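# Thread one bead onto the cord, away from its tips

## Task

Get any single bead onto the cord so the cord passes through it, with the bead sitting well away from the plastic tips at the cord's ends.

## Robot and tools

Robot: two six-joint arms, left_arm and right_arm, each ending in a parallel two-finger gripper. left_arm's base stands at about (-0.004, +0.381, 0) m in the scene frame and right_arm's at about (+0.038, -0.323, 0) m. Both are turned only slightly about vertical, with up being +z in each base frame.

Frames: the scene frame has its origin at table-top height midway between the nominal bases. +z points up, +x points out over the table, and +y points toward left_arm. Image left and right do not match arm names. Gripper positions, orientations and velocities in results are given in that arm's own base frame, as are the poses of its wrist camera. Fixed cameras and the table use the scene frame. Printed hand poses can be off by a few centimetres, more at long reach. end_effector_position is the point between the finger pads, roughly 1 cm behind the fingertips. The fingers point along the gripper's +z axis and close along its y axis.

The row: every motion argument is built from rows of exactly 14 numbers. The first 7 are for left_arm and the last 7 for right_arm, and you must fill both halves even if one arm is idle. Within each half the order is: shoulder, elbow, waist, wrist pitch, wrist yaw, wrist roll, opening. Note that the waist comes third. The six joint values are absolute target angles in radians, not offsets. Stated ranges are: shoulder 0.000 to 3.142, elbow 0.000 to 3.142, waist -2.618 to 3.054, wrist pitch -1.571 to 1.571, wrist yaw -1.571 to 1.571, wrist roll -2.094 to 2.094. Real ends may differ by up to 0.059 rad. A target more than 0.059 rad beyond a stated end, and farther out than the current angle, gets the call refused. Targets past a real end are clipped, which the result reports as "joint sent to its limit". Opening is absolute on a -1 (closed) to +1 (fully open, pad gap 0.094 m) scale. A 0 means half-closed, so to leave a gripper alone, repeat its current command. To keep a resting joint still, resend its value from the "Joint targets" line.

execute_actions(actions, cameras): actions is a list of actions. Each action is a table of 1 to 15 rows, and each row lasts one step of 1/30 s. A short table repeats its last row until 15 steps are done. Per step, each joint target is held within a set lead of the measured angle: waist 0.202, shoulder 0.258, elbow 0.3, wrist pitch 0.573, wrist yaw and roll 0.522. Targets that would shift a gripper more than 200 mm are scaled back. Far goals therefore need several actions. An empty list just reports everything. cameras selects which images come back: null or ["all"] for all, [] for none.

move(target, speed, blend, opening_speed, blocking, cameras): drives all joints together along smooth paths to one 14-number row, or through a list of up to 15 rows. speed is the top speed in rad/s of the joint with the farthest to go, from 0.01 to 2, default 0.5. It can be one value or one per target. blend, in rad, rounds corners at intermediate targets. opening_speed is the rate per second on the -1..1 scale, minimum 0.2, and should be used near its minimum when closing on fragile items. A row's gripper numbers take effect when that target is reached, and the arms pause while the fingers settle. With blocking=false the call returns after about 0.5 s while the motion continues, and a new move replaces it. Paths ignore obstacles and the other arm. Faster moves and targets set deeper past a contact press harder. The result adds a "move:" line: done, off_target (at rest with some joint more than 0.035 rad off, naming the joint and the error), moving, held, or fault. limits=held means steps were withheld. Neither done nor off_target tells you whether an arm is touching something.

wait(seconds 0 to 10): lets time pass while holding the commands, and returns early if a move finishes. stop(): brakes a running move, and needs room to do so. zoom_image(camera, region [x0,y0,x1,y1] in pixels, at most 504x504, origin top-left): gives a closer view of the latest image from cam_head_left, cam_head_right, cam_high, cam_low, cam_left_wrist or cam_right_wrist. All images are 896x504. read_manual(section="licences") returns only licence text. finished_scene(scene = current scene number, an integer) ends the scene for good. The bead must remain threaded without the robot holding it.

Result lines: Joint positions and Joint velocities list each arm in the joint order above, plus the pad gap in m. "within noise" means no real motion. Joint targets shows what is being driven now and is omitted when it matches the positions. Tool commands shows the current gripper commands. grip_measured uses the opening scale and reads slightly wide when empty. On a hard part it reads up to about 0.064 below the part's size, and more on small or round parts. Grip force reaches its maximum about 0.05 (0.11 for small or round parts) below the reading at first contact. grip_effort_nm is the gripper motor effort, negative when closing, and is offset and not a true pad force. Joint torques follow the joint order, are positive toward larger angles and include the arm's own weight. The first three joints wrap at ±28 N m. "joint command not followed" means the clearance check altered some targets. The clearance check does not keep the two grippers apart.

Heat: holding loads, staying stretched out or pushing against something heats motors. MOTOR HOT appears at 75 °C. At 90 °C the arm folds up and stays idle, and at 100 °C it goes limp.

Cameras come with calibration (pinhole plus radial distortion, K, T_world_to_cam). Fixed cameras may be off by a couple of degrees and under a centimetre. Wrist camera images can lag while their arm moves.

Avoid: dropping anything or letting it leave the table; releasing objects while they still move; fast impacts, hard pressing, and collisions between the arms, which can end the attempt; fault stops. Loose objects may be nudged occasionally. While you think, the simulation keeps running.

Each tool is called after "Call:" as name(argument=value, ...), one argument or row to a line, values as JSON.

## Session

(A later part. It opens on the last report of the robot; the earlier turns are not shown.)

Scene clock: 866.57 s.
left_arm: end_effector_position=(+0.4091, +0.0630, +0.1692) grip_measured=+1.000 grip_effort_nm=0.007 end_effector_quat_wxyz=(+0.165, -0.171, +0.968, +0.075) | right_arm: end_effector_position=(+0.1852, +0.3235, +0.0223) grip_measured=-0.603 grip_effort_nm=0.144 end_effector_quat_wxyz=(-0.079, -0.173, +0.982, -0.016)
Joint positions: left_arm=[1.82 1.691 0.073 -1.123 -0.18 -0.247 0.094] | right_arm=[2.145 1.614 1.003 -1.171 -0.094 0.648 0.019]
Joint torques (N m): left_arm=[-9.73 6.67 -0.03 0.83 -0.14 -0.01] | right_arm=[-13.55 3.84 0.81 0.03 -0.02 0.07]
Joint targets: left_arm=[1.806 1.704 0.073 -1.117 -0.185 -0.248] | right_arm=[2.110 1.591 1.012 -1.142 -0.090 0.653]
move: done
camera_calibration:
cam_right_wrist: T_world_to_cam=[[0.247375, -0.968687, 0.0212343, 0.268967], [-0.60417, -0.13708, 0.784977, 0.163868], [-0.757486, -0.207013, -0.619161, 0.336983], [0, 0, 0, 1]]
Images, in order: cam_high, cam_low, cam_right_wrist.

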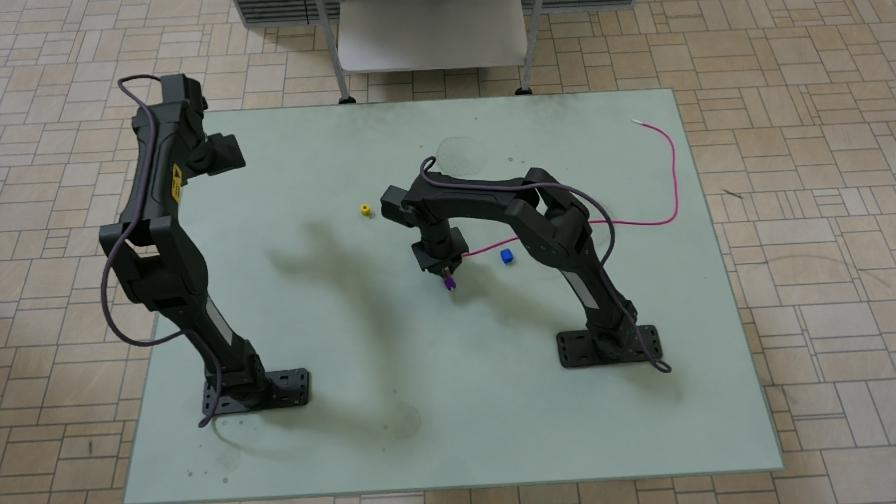

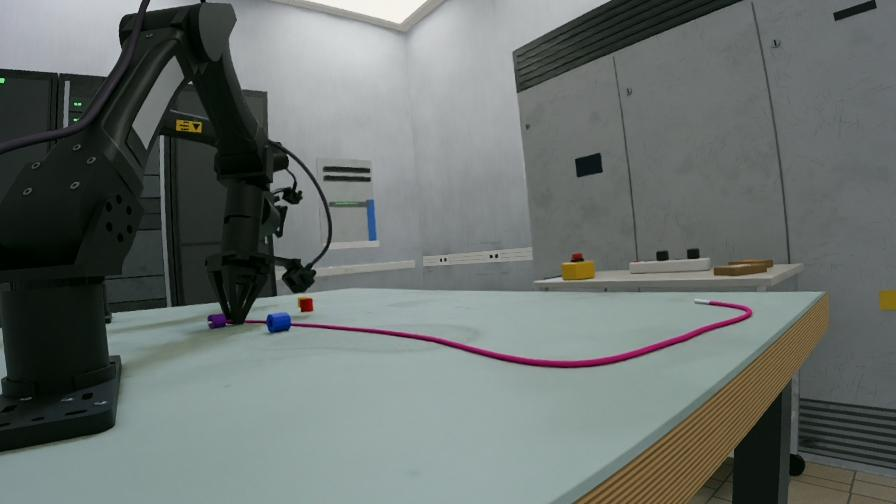

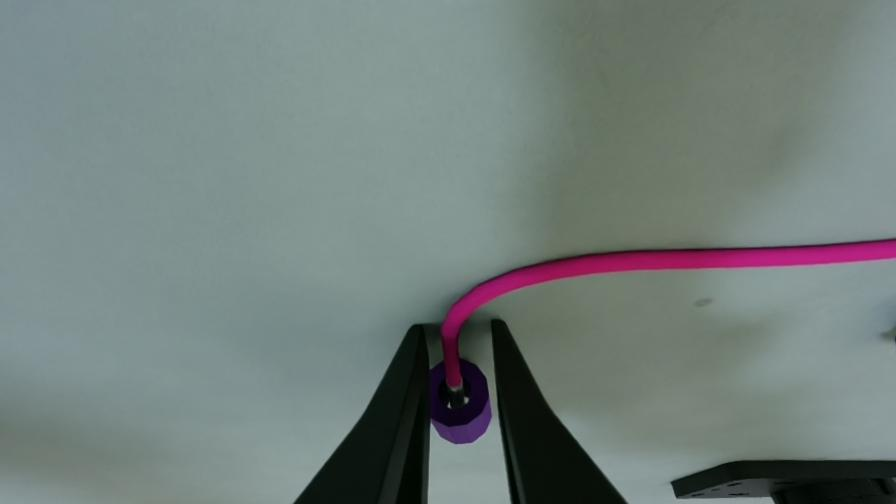

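Call:
move(
  target=[
    [1.806, 1.704, 0.073, -1.117, -0.185, -0.248, 1, 2.11, 1.591, 1.012, -1.142, -0.09, 0.653, -0.97],
    [1.806, 1.704, 0.073, -1.117, -0.185, -0.248, 1, 2.376, 1.94, 0.928, -1.495, -0.236, 0.536, -0.97],
  ],
  speed=0.2,
  opening_speed=0.5,
  cameras=["cam_high", "cam_right_wrist", "cam_low", "cam_head_left"],
)

Call:
zoom_image(
  camera="cam_high",
  region=[430, 255, 480, 295],
)

Call:
zoom_image(
  camera="cam_low",
  region=[195, 285, 285, 345],
)

Scene clock: 896.17 s.
left_arm: end_effector_position=(+0.4091, +0.0630, +0.1692) grip_measured=+1.000 grip_effort_nm=0.002 end_effector_quat_wxyz=(+0.165, -0.171, +0.968, +0.075) | right_arm: end_effector_position=(+0.1852, +0.3208, +0.0250) grip_measured=-0.949 grip_effort_nm=-1.053 end_effector_quat_wxyz=(-0.204, -0.172, +0.963, -0.035)
Joint positions: left_arm=[1.82 1.691 0.073 -1.123 -0.18 -0.247 0.094] | right_arm=[2.352 1.903 0.936 -1.475 -0.228 0.541 0.002]
Joint torques (N m): left_arm=[-9.73 6.65 -0.02 0.83 -0.14 -0.02] | right_arm=[-10.24 8.23 -0.66 -0.89 -0.18 -0.04]
Joint targets: left_arm=[1.806 1.704 0.073 -1.117 -0.185 -0.248] | right_arm=[2.376 1.940 0.928 -1.495 -0.236 0.536]
move: off_target (right_arm); right_arm: the elbow is farthest, 0.037 rad from its target
camera_calibration:
cam_right_wrist: T_world_to_cam=[[0.258193, -0.965365, 0.0375073, 0.262807], [-0.395775, -0.0702765, 0.915654, 0.0981077], [-0.881305, -0.25126, -0.400213, 0.369728], [0, 0, 0, 1]]
Images, in order: cam_head_left, cam_high, cam_low, cam_right_wrist.

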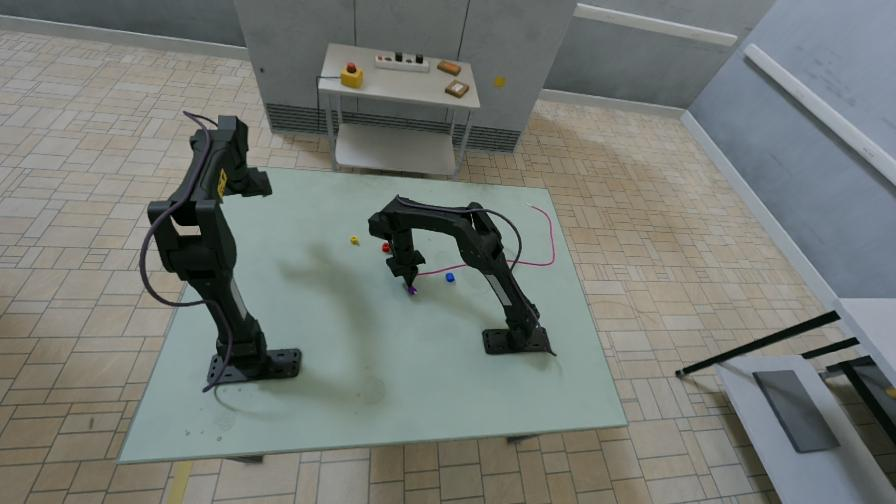

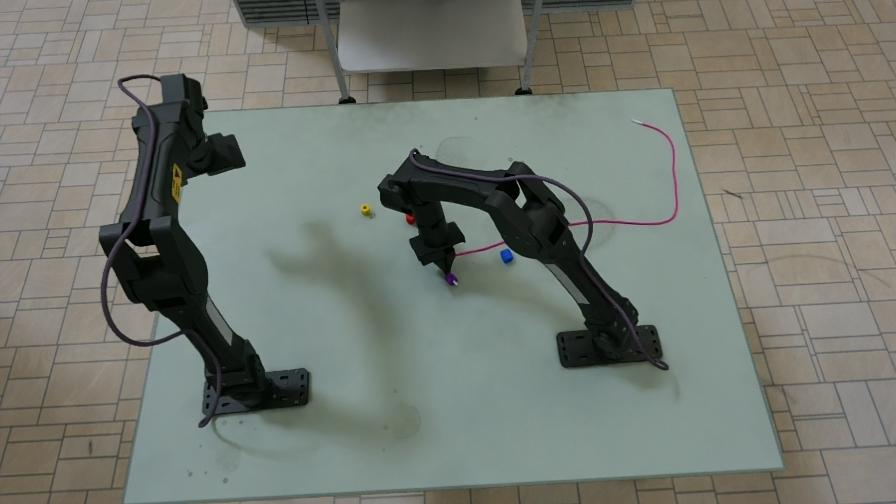

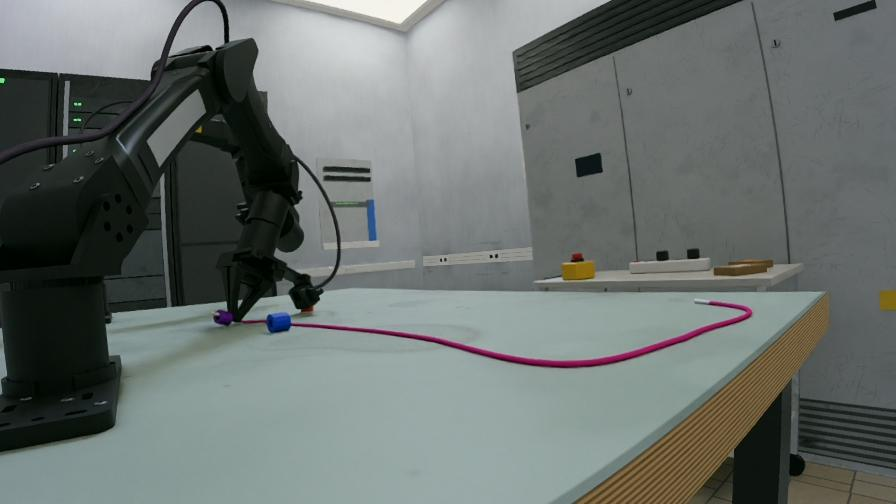

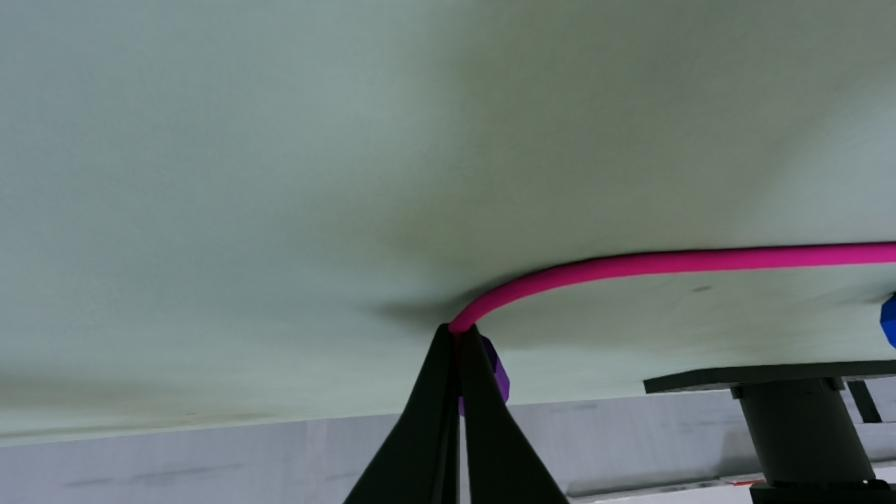

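Scaled by 10.080 from the camera's 896x504 image, which has a finer 1280x720 frame.

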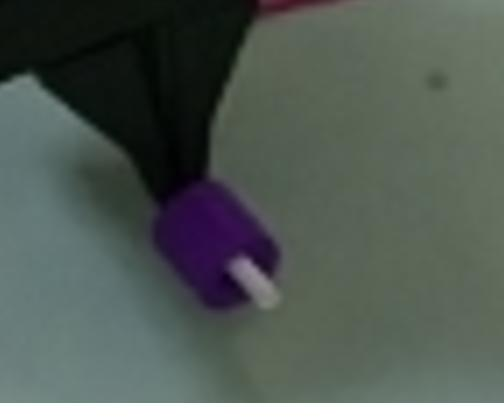

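Scaled by 5.600 from the camera's 896x504 image, which has a finer 1280x720 frame.

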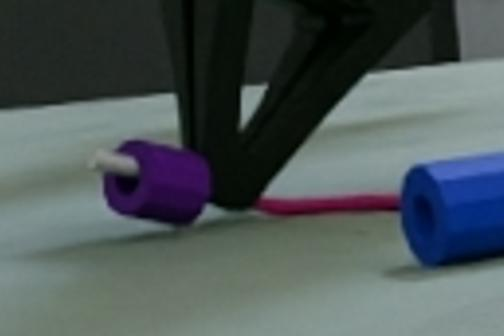

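Call:
move(
  target=[1.806, 1.704, 0.073, -1.117, -0.185, -0.248, 1, 2.376, 1.94, 0.928, -1.495, -0.236, 0.536, -0.6],
  speed=0.2,
  opening_speed=0.4,
  cameras=["cam_high", "cam_right_wrist", "cam_low"],
)

Call:
zoom_image(
  camera="cam_high",
  region=[430, 255, 480, 295],
)

Call:
zoom_image(
  camera="cam_low",
  region=[195, 285, 285, 345],
)

Call:
zoom_image(
  camera="cam_right_wrist",
  region=[380, 280, 540, 440],
)

Scene clock: 908.17 s.
left_arm: end_effector_position=(+0.4091, +0.0630, +0.1692) grip_measured=+1.000 grip_effort_nm=-0.002 end_effector_quat_wxyz=(+0.165, -0.171, +0.968, +0.075) | right_arm: end_effector_position=(+0.1849, +0.3206, +0.0251) grip_measured=-0.603 grip_effort_nm=0.134 end_effector_quat_wxyz=(-0.205, -0.172, +0.963, -0.035)
Joint positions: left_arm=[1.82 1.691 0.073 -1.123 -0.18 -0.247 0.094] | right_arm=[2.352 1.903 0.936 -1.477 -0.228 0.54 0.019]
Joint torques (N m): left_arm=[-9.72 6.65 -0.02 0.83 -0.13 -0.02] | right_arm=[-10.19 8.1 -0.66 -0.87 -0.19 -0.04]
Joint targets: left_arm=[1.806 1.704 0.073 -1.117 -0.185 -0.248] | right_arm=[2.376 1.940 0.928 -1.495 -0.236 0.536]
move: off_target (right_arm); right_arm: the elbow is farthest, 0.037 rad from its target
camera_calibration:
cam_right_wrist: T_world_to_cam=[[0.258331, -0.965319, 0.0377463, 0.262647], [-0.394364, -0.0697071, 0.916307, 0.0973677], [-0.881897, -0.251597, -0.398695, 0.36965], [0, 0, 0, 1]]
Images, in order: cam_high, cam_low, cam_right_wrist.

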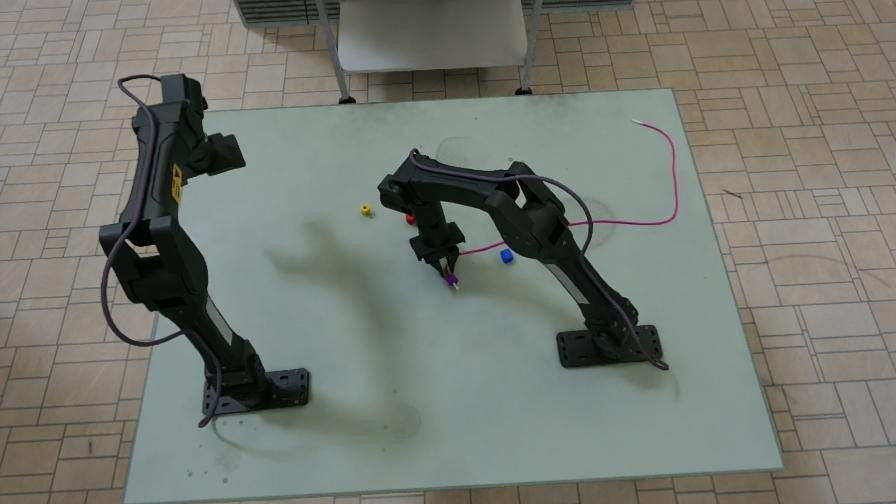

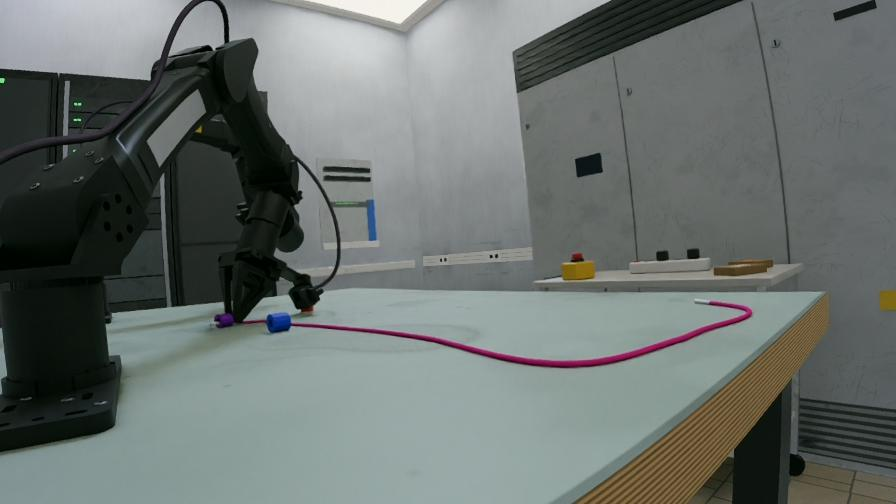

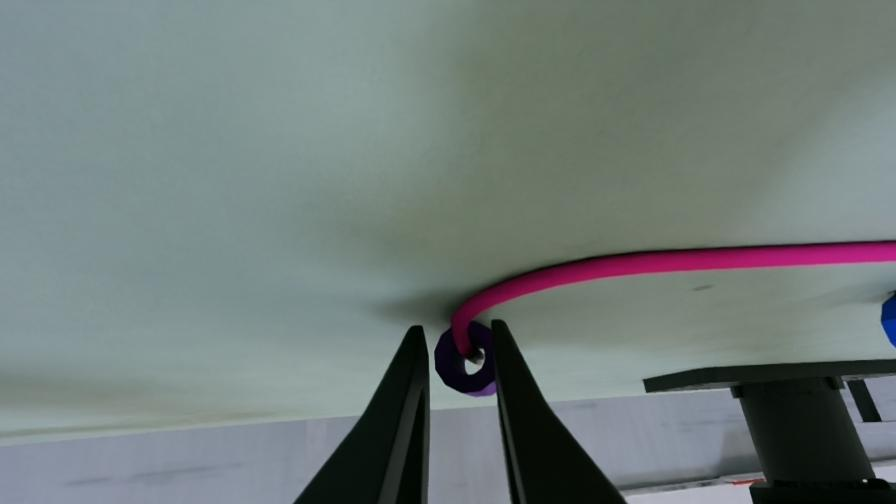

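Scaled by 10.080 from the camera's 896x504 image, which has a finer 1280x720 frame.

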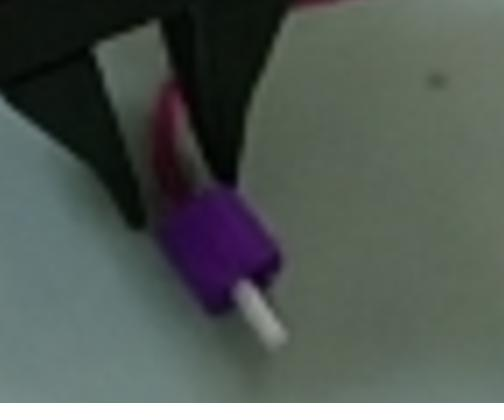

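Scaled by 5.600 from the camera's 896x504 image, which has a finer 1280x720 frame.

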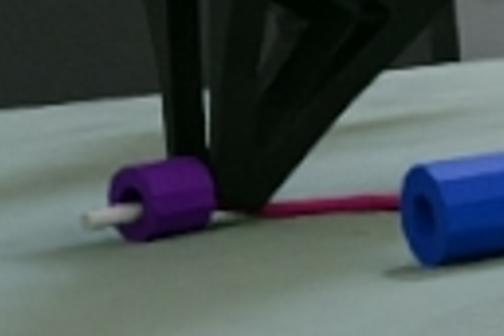

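Scaled by 3.150 from the camera's 896x504 image, which has a finer 1280x720 frame.

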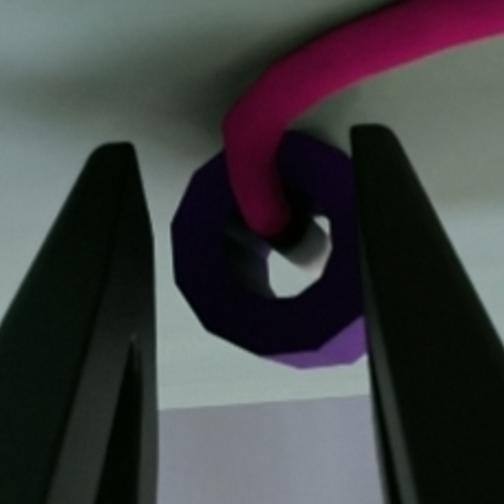

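Call:
move(
  target=[
    [1.806, 1.704, 0.073, -1.117, -0.185, -0.248, 1, 2.23, 1.94, 0.928, -1.495, -0.236, 0.536, -0.3],
    [1.806, 1.704, 0.073, -1.117, -0.185, -0.248, 1, 1.875, 1.455, 1.082, -1.21, -0.046, 0.556, -0.3],
  ],
  speed=0.4,
  blend=0.05,
  cameras=["cam_high", "cam_right_wrist", "cam_low"],
)

Call:
zoom_image(
  camera="cam_right_wrist",
  region=[360, 240, 560, 440],
)

Scene clock: 942.27 s.
left_arm: end_effector_position=(+0.4091, +0.0630, +0.1692) grip_measured=+1.000 grip_effort_nm=0.002 end_effector_quat_wxyz=(+0.165, -0.171, +0.968, +0.075) | right_arm: end_effector_position=(+0.1465, +0.2967, +0.0699) grip_measured=-0.303 grip_effort_nm=0.134 end_effector_quat_wxyz=(-0.057, -0.258, +0.964, -0.017)
Joint positions: left_arm=[1.82 1.691 0.073 -1.123 -0.18 -0.247 0.094] | right_arm=[1.915 1.473 1.077 -1.232 -0.06 0.551 0.033]
Joint torques (N m): left_arm=[-9.73 6.65 -0.03 0.83 -0.14 -0.02] | right_arm=[-12.14 4.38 0.51 0.03 0.1 0.05]
Joint targets: left_arm=[1.806 1.704 0.073 -1.117 -0.185 -0.248] | right_arm=[1.875 1.455 1.082 -1.210 -0.046 0.556]
move: off_target (right_arm); right_arm: the shoulder is farthest, 0.040 rad from its target
camera_calibration:
cam_right_wrist: T_world_to_cam=[[0.410639, -0.911683, 0.0144761, 0.211213], [-0.599117, -0.257817, 0.758017, 0.136377], [-0.687339, -0.319944, -0.652074, 0.357079], [0, 0, 0, 1]]
Images, in order: cam_high, cam_low, cam_right_wrist.

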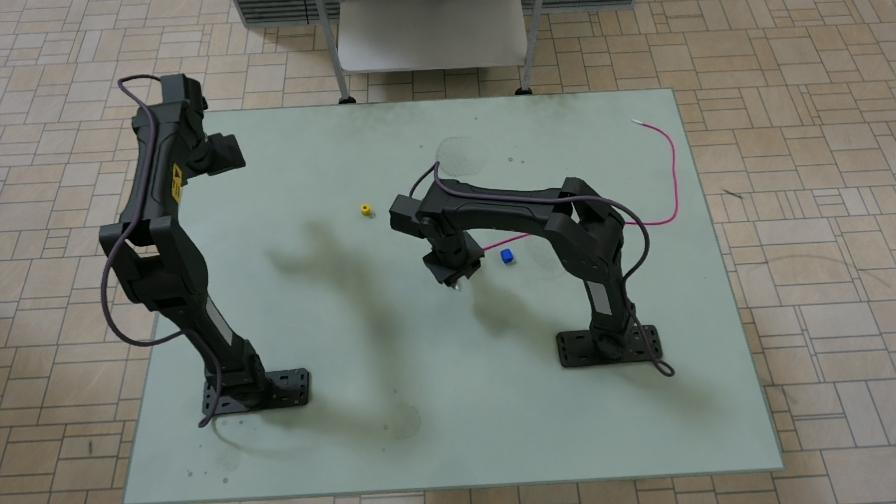

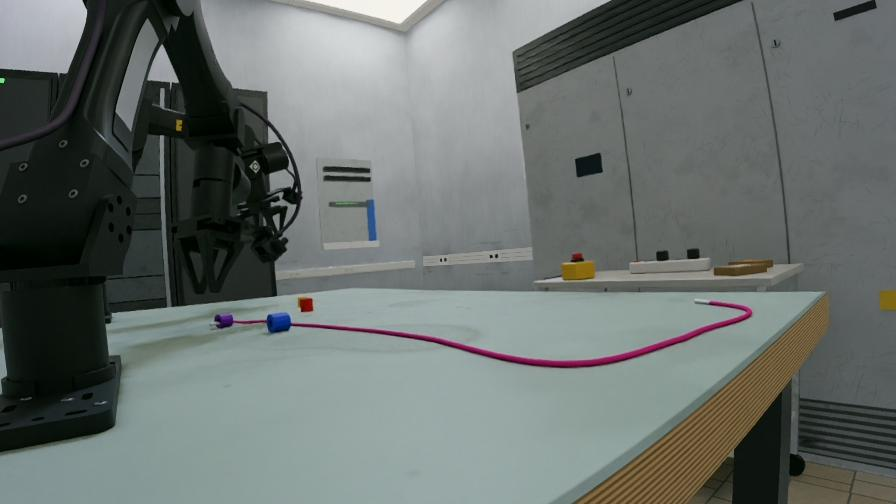

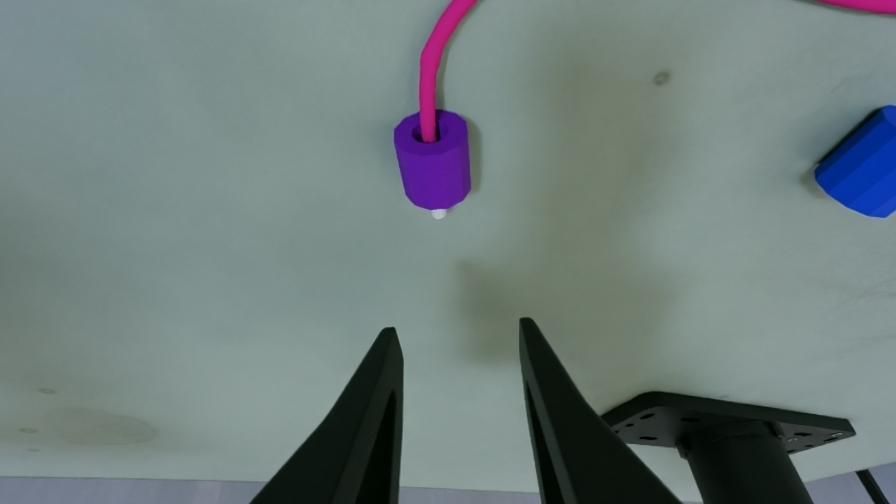

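Scaled by 2.520 from the camera's 896x504 image, which has a finer 1280x720 frame.

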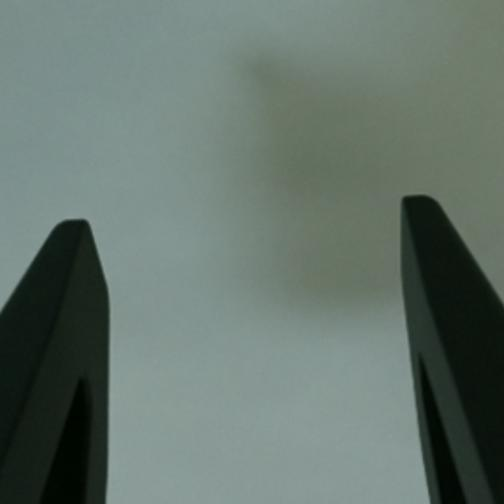

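Call:
move(
  target=[1.806, 1.704, 0.073, -1.117, -0.185, -0.248, 1, 1.971, 1.327, 1.092, -1.018, -0.042, 0.63, -0.3],
  speed=0.15,
  cameras=["cam_high", "cam_right_wrist", "cam_low"],
)

Call:
zoom_image(
  camera="cam_low",
  region=[170, 275, 270, 345],
)

Call:
zoom_image(
  camera="cam_right_wrist",
  region=[380, 230, 540, 400],
)

Scene clock: 978.43 s.
left_arm: end_effector_position=(+0.4091, +0.0630, +0.1692) grip_measured=+1.000 grip_effort_nm=0.002 end_effector_quat_wxyz=(+0.165, -0.171, +0.968, +0.075) | right_arm: end_effector_position=(+0.1470, +0.3002, +0.0246) grip_measured=-0.303 grip_effort_nm=0.139 end_effector_quat_wxyz=(-0.047, -0.226, +0.973, -0.012)
Joint positions: left_arm=[1.82 1.691 0.073 -1.123 -0.18 -0.247 0.094] | right_arm=[1.955 1.344 1.083 -1.039 -0.056 0.624 0.033]
Joint torques (N m): left_arm=[-9.73 6.63 -0.02 0.83 -0.14 -0.02] | right_arm=[-7.87 4.21 0.84 0.07 0.09 0.07]
Joint targets: left_arm=[1.806 1.704 0.073 -1.117 -0.185 -0.248] | right_arm=[1.971 1.327 1.092 -1.018 -0.042 0.630]
move: done
camera_calibration:
cam_right_wrist: T_world_to_cam=[[0.348327, -0.937309, 0.0109608, 0.23179], [-0.628727, -0.224945, 0.74438, 0.166758], [-0.695249, -0.266179, -0.667666, 0.314366], [0, 0, 0, 1]]
Images, in order: cam_high, cam_low, cam_right_wrist.

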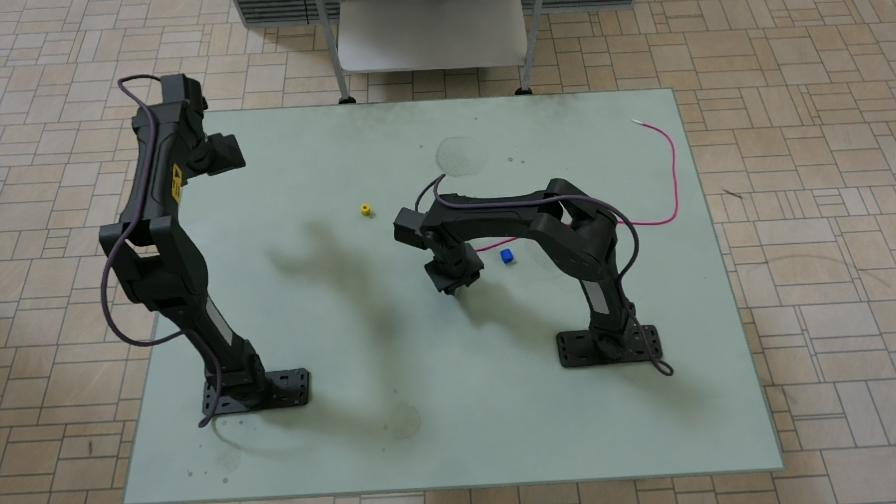

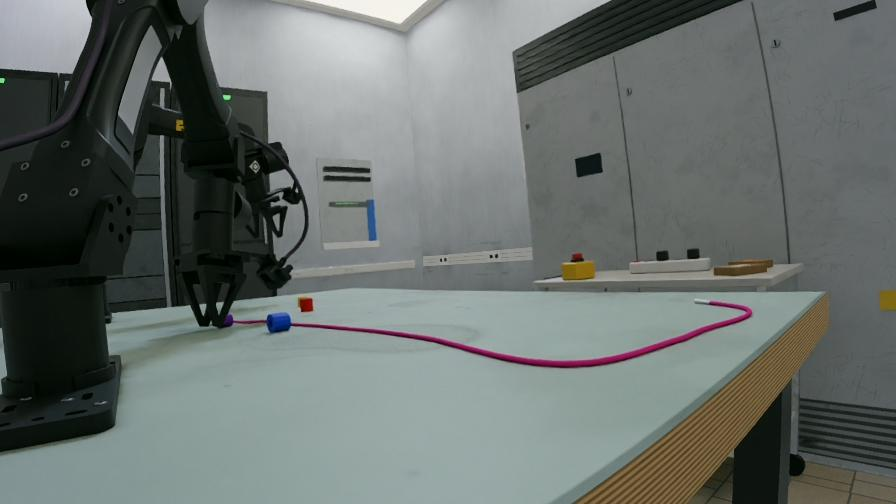

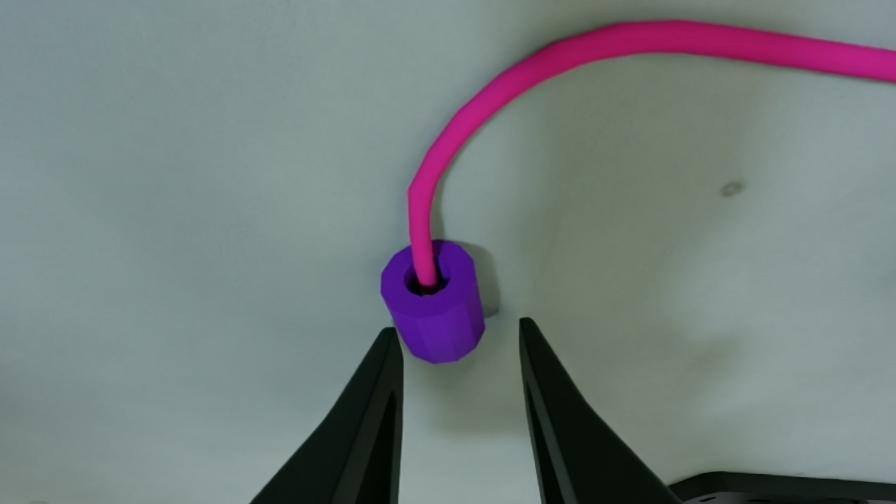

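Scaled by 5.040 from the camera's 896x504 image, which has a finer 1280x720 frame.

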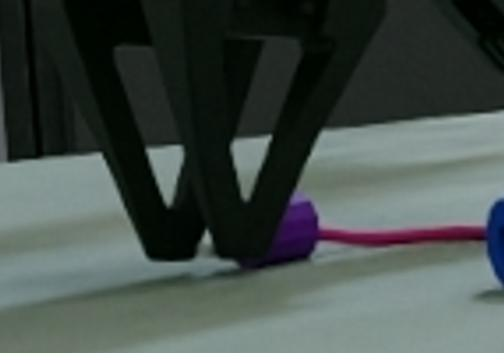

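Scaled by 2.965 from the camera's 896x504 image, which has a finer 1280x720 frame.

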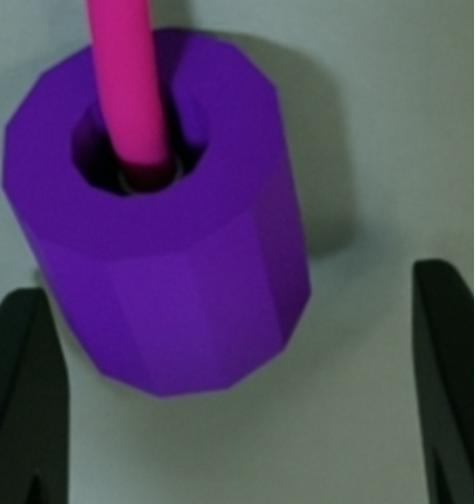

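Call:
move(
  target=[1.806, 1.704, 0.073, -1.117, -0.185, -0.248, 1, 1.971, 1.327, 1.109, -1.018, -0.042, 0.63, -0.3],
  speed=0.1,
  cameras=["cam_right_wrist", "cam_low"],
)

Call:
zoom_image(
  camera="cam_low",
  region=[170, 275, 270, 345],
)

Call:
zoom_image(
  camera="cam_right_wrist",
  region=[360, 230, 560, 400],
)

Scene clock: 997.37 s.
left_arm: end_effector_position=(+0.4091, +0.0630, +0.1692) grip_measured=+1.000 grip_effort_nm=0.002 end_effector_quat_wxyz=(+0.165, -0.171, +0.968, +0.075) | right_arm: end_effector_position=(+0.1418, +0.3029, +0.0245) grip_measured=-0.303 grip_effort_nm=0.134 end_effector_quat_wxyz=(-0.047, -0.234, +0.971, -0.012)
Joint positions: left_arm=[1.82 1.691 0.073 -1.123 -0.18 -0.247 0.094] | right_arm=[1.955 1.344 1.1 -1.038 -0.056 0.625 0.033]
Joint torques (N m): left_arm=[-9.73 6.64 -0.03 0.83 -0.14 -0.02] | right_arm=[-7.86 4.3 0.75 0.05 0.09 0.05]
Joint targets: left_arm=[1.806 1.704 0.073 -1.117 -0.185 -0.248] | right_arm=[1.971 1.327 1.109 -1.018 -0.042 0.630]
move: done
camera_calibration:
cam_right_wrist: T_world_to_cam=[[0.364411, -0.931175, 0.0108417, 0.232053], [-0.625674, -0.236198, 0.743467, 0.167162], [-0.689737, -0.277711, -0.668685, 0.314237], [0, 0, 0, 1]]
Images, in order: cam_low, cam_right_wrist.

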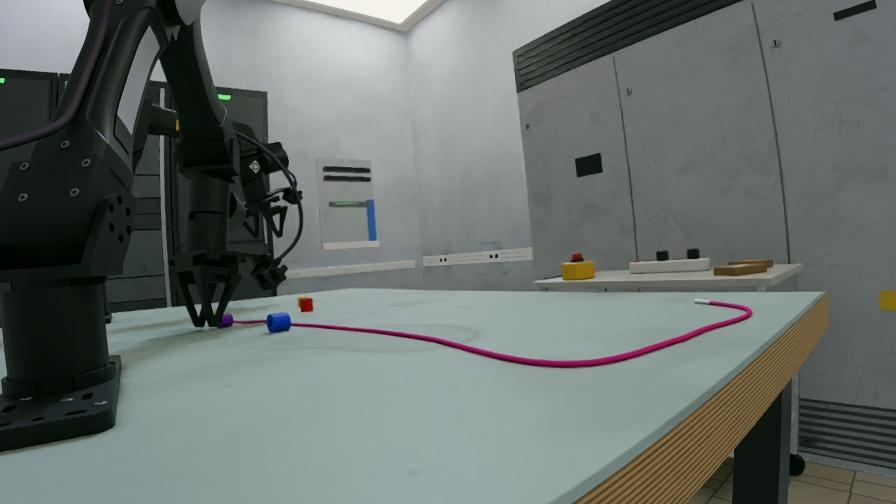

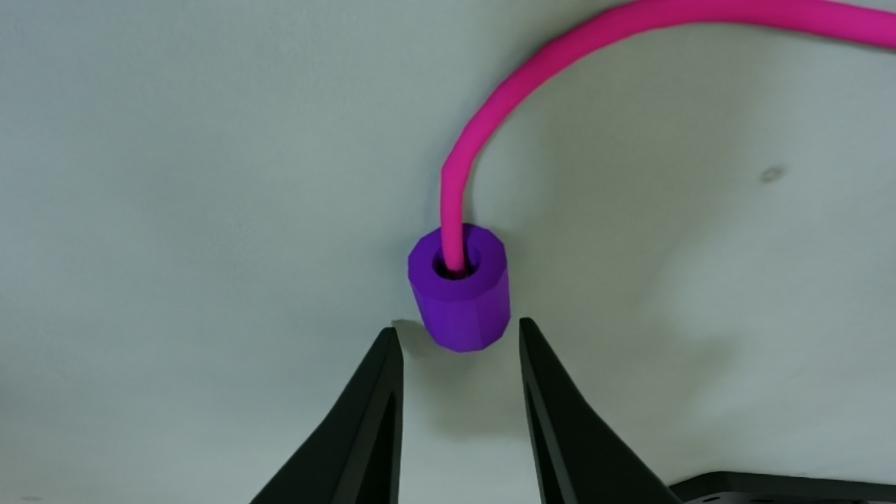

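Scaled by 5.040 from the camera's 896x504 image, which has a finer 1280x720 frame.

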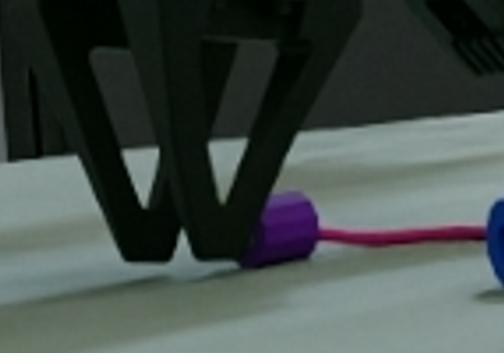

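Scaled by 2.520 from the camera's 896x504 image, which has a finer 1280x720 frame.

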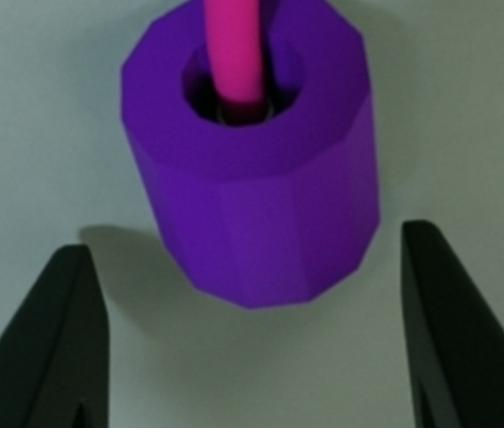

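Call:
move(
  target=[1.806, 1.704, 0.073, -1.117, -0.185, -0.248, 1, 1.971, 1.327, 1.109, -1.018, -0.042, 0.63, -0.97],
  speed=0.1,
  opening_speed=0.4,
  cameras=["cam_right_wrist", "cam_low"],
)

Call:
zoom_image(
  camera="cam_low",
  region=[170, 275, 270, 345],
)

Call:
zoom_image(
  camera="cam_right_wrist",
  region=[360, 230, 560, 400],
)

Scene clock: 1006.87 s.
left_arm: end_effector_position=(+0.4091, +0.0630, +0.1692) grip_measured=+1.000 grip_effort_nm=0.002 end_effector_quat_wxyz=(+0.165, -0.171, +0.968, +0.075) | right_arm: end_effector_position=(+0.1417, +0.3030, +0.0245) grip_measured=-0.953 grip_effort_nm=-1.018 end_effector_quat_wxyz=(-0.047, -0.234, +0.971, -0.012)
Joint positions: left_arm=[1.82 1.691 0.073 -1.123 -0.18 -0.247 0.094] | right_arm=[1.955 1.344 1.101 -1.038 -0.056 0.625 0.002]
Joint torques (N m): left_arm=[-9.74 6.65 -0.02 0.83 -0.13 -0.02] | right_arm=[-7.87 4.27 0.75 0.05 0.1 0.06]
Joint targets: left_arm=[1.806 1.704 0.073 -1.117 -0.185 -0.248] | right_arm=[1.971 1.327 1.109 -1.018 -0.042 0.630]
move: done
camera_calibration:
cam_right_wrist: T_world_to_cam=[[0.364766, -0.931036, 0.0108417, 0.232053], [-0.625584, -0.236437, 0.743467, 0.167162], [-0.689631, -0.277974, -0.668685, 0.314237], [0, 0, 0, 1]]
Images, in order: cam_low, cam_right_wrist.

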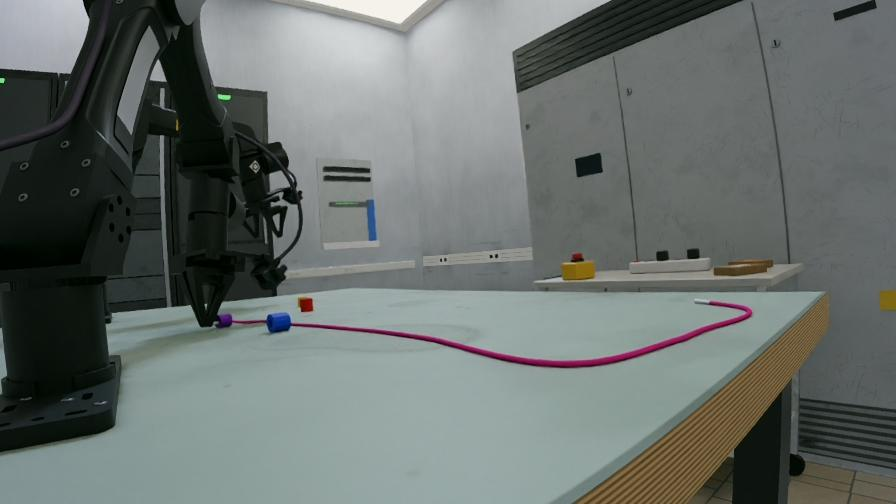

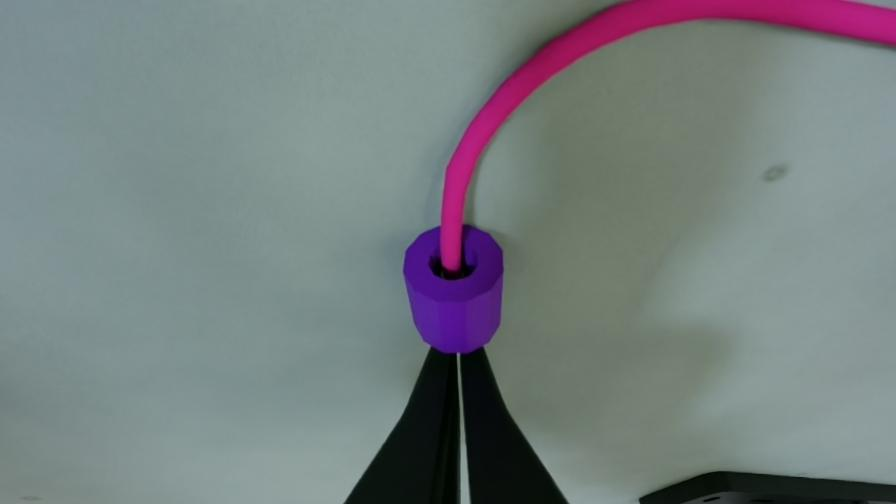

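Scaled by 5.040 from the camera's 896x504 image, which has a finer 1280x720 frame.

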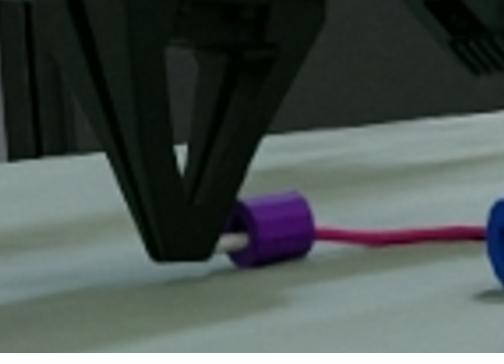

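Scaled by 2.520 from the camera's 896x504 image, which has a finer 1280x720 frame.

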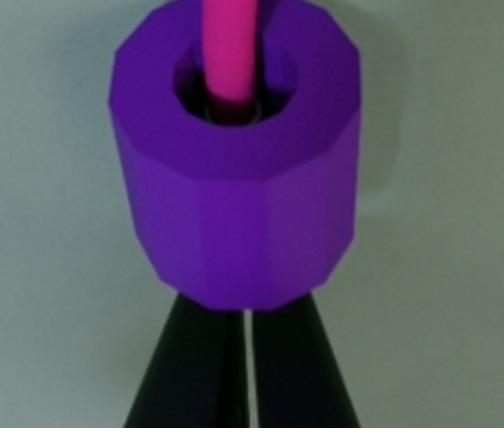

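Call:
move(
  target=[1.806, 1.704, 0.073, -1.117, -0.185, -0.248, 1, 1.866, 1.54, 1.109, -1.284, -0.042, 0.63, -0.97],
  speed=0.15,
  cameras=["cam_right_wrist", "cam_low", "cam_high"],
)

Call:
zoom_image(
  camera="cam_low",
  region=[160, 255, 300, 345],
)

Scene clock: 1023.00 s.
left_arm: end_effector_position=(+0.4091, +0.0630, +0.1692) grip_measured=+1.000 grip_effort_nm=-0.002 end_effector_quat_wxyz=(+0.165, -0.171, +0.968, +0.075) | right_arm: end_effector_position=(+0.1404, +0.3004, +0.0806) grip_measured=-0.955 grip_effort_nm=-1.057 end_effector_quat_wxyz=(-0.052, -0.234, +0.971, -0.019)
Joint positions: left_arm=[1.82 1.691 0.073 -1.123 -0.18 -0.247 0.094] | right_arm=[1.905 1.504 1.101 -1.266 -0.055 0.625 0.002]
Joint torques (N m): left_arm=[-9.73 6.65 -0.02 0.83 -0.14 -0.02] | right_arm=[-12.01 8.59 0.76 -0.36 0.09 0.07]
Joint targets: left_arm=[1.806 1.704 0.073 -1.117 -0.185 -0.248] | right_arm=[1.866 1.540 1.109 -1.284 -0.042 0.630]
move: off_target (right_arm); right_arm: the shoulder is farthest, 0.039 rad from its target
camera_calibration:
cam_right_wrist: T_world_to_cam=[[0.364929, -0.93075, 0.0230442, 0.228388], [-0.619758, -0.224376, 0.752035, 0.11894], [-0.694786, -0.288721, -0.658721, 0.353311], [0, 0, 0, 1]]
Images, in order: cam_high, cam_low, cam_right_wrist.

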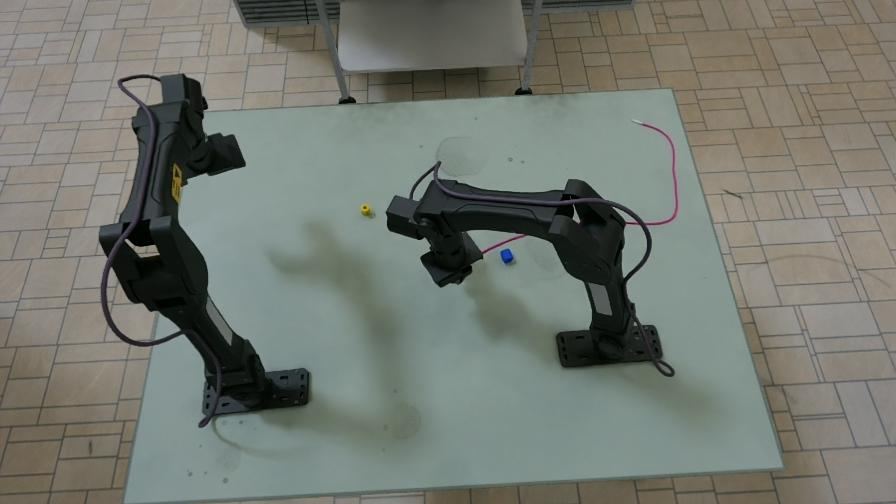

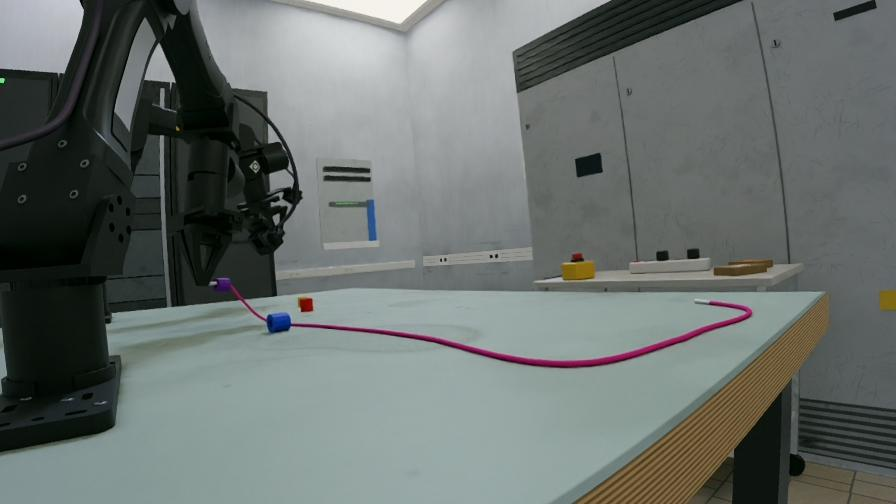

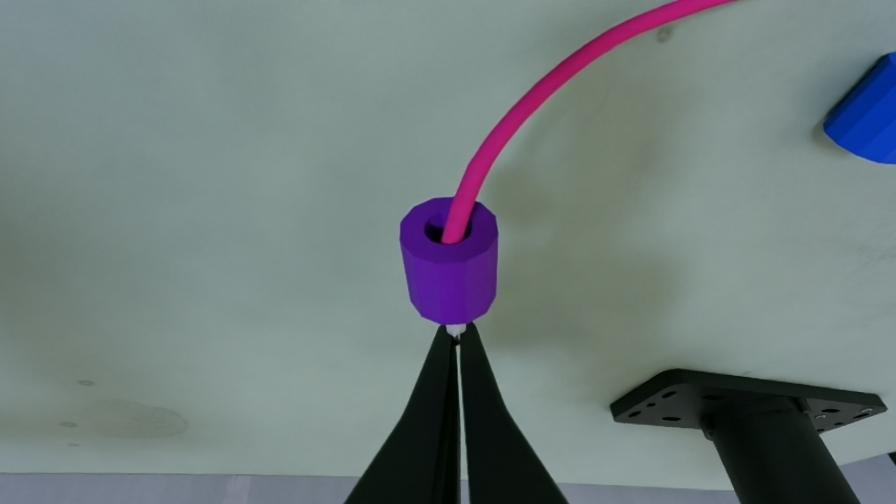

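Scaled by 3.600 from the camera's 896x504 image, which has a finer 1280x720 frame.

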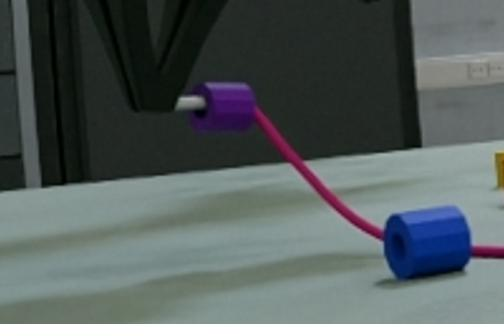

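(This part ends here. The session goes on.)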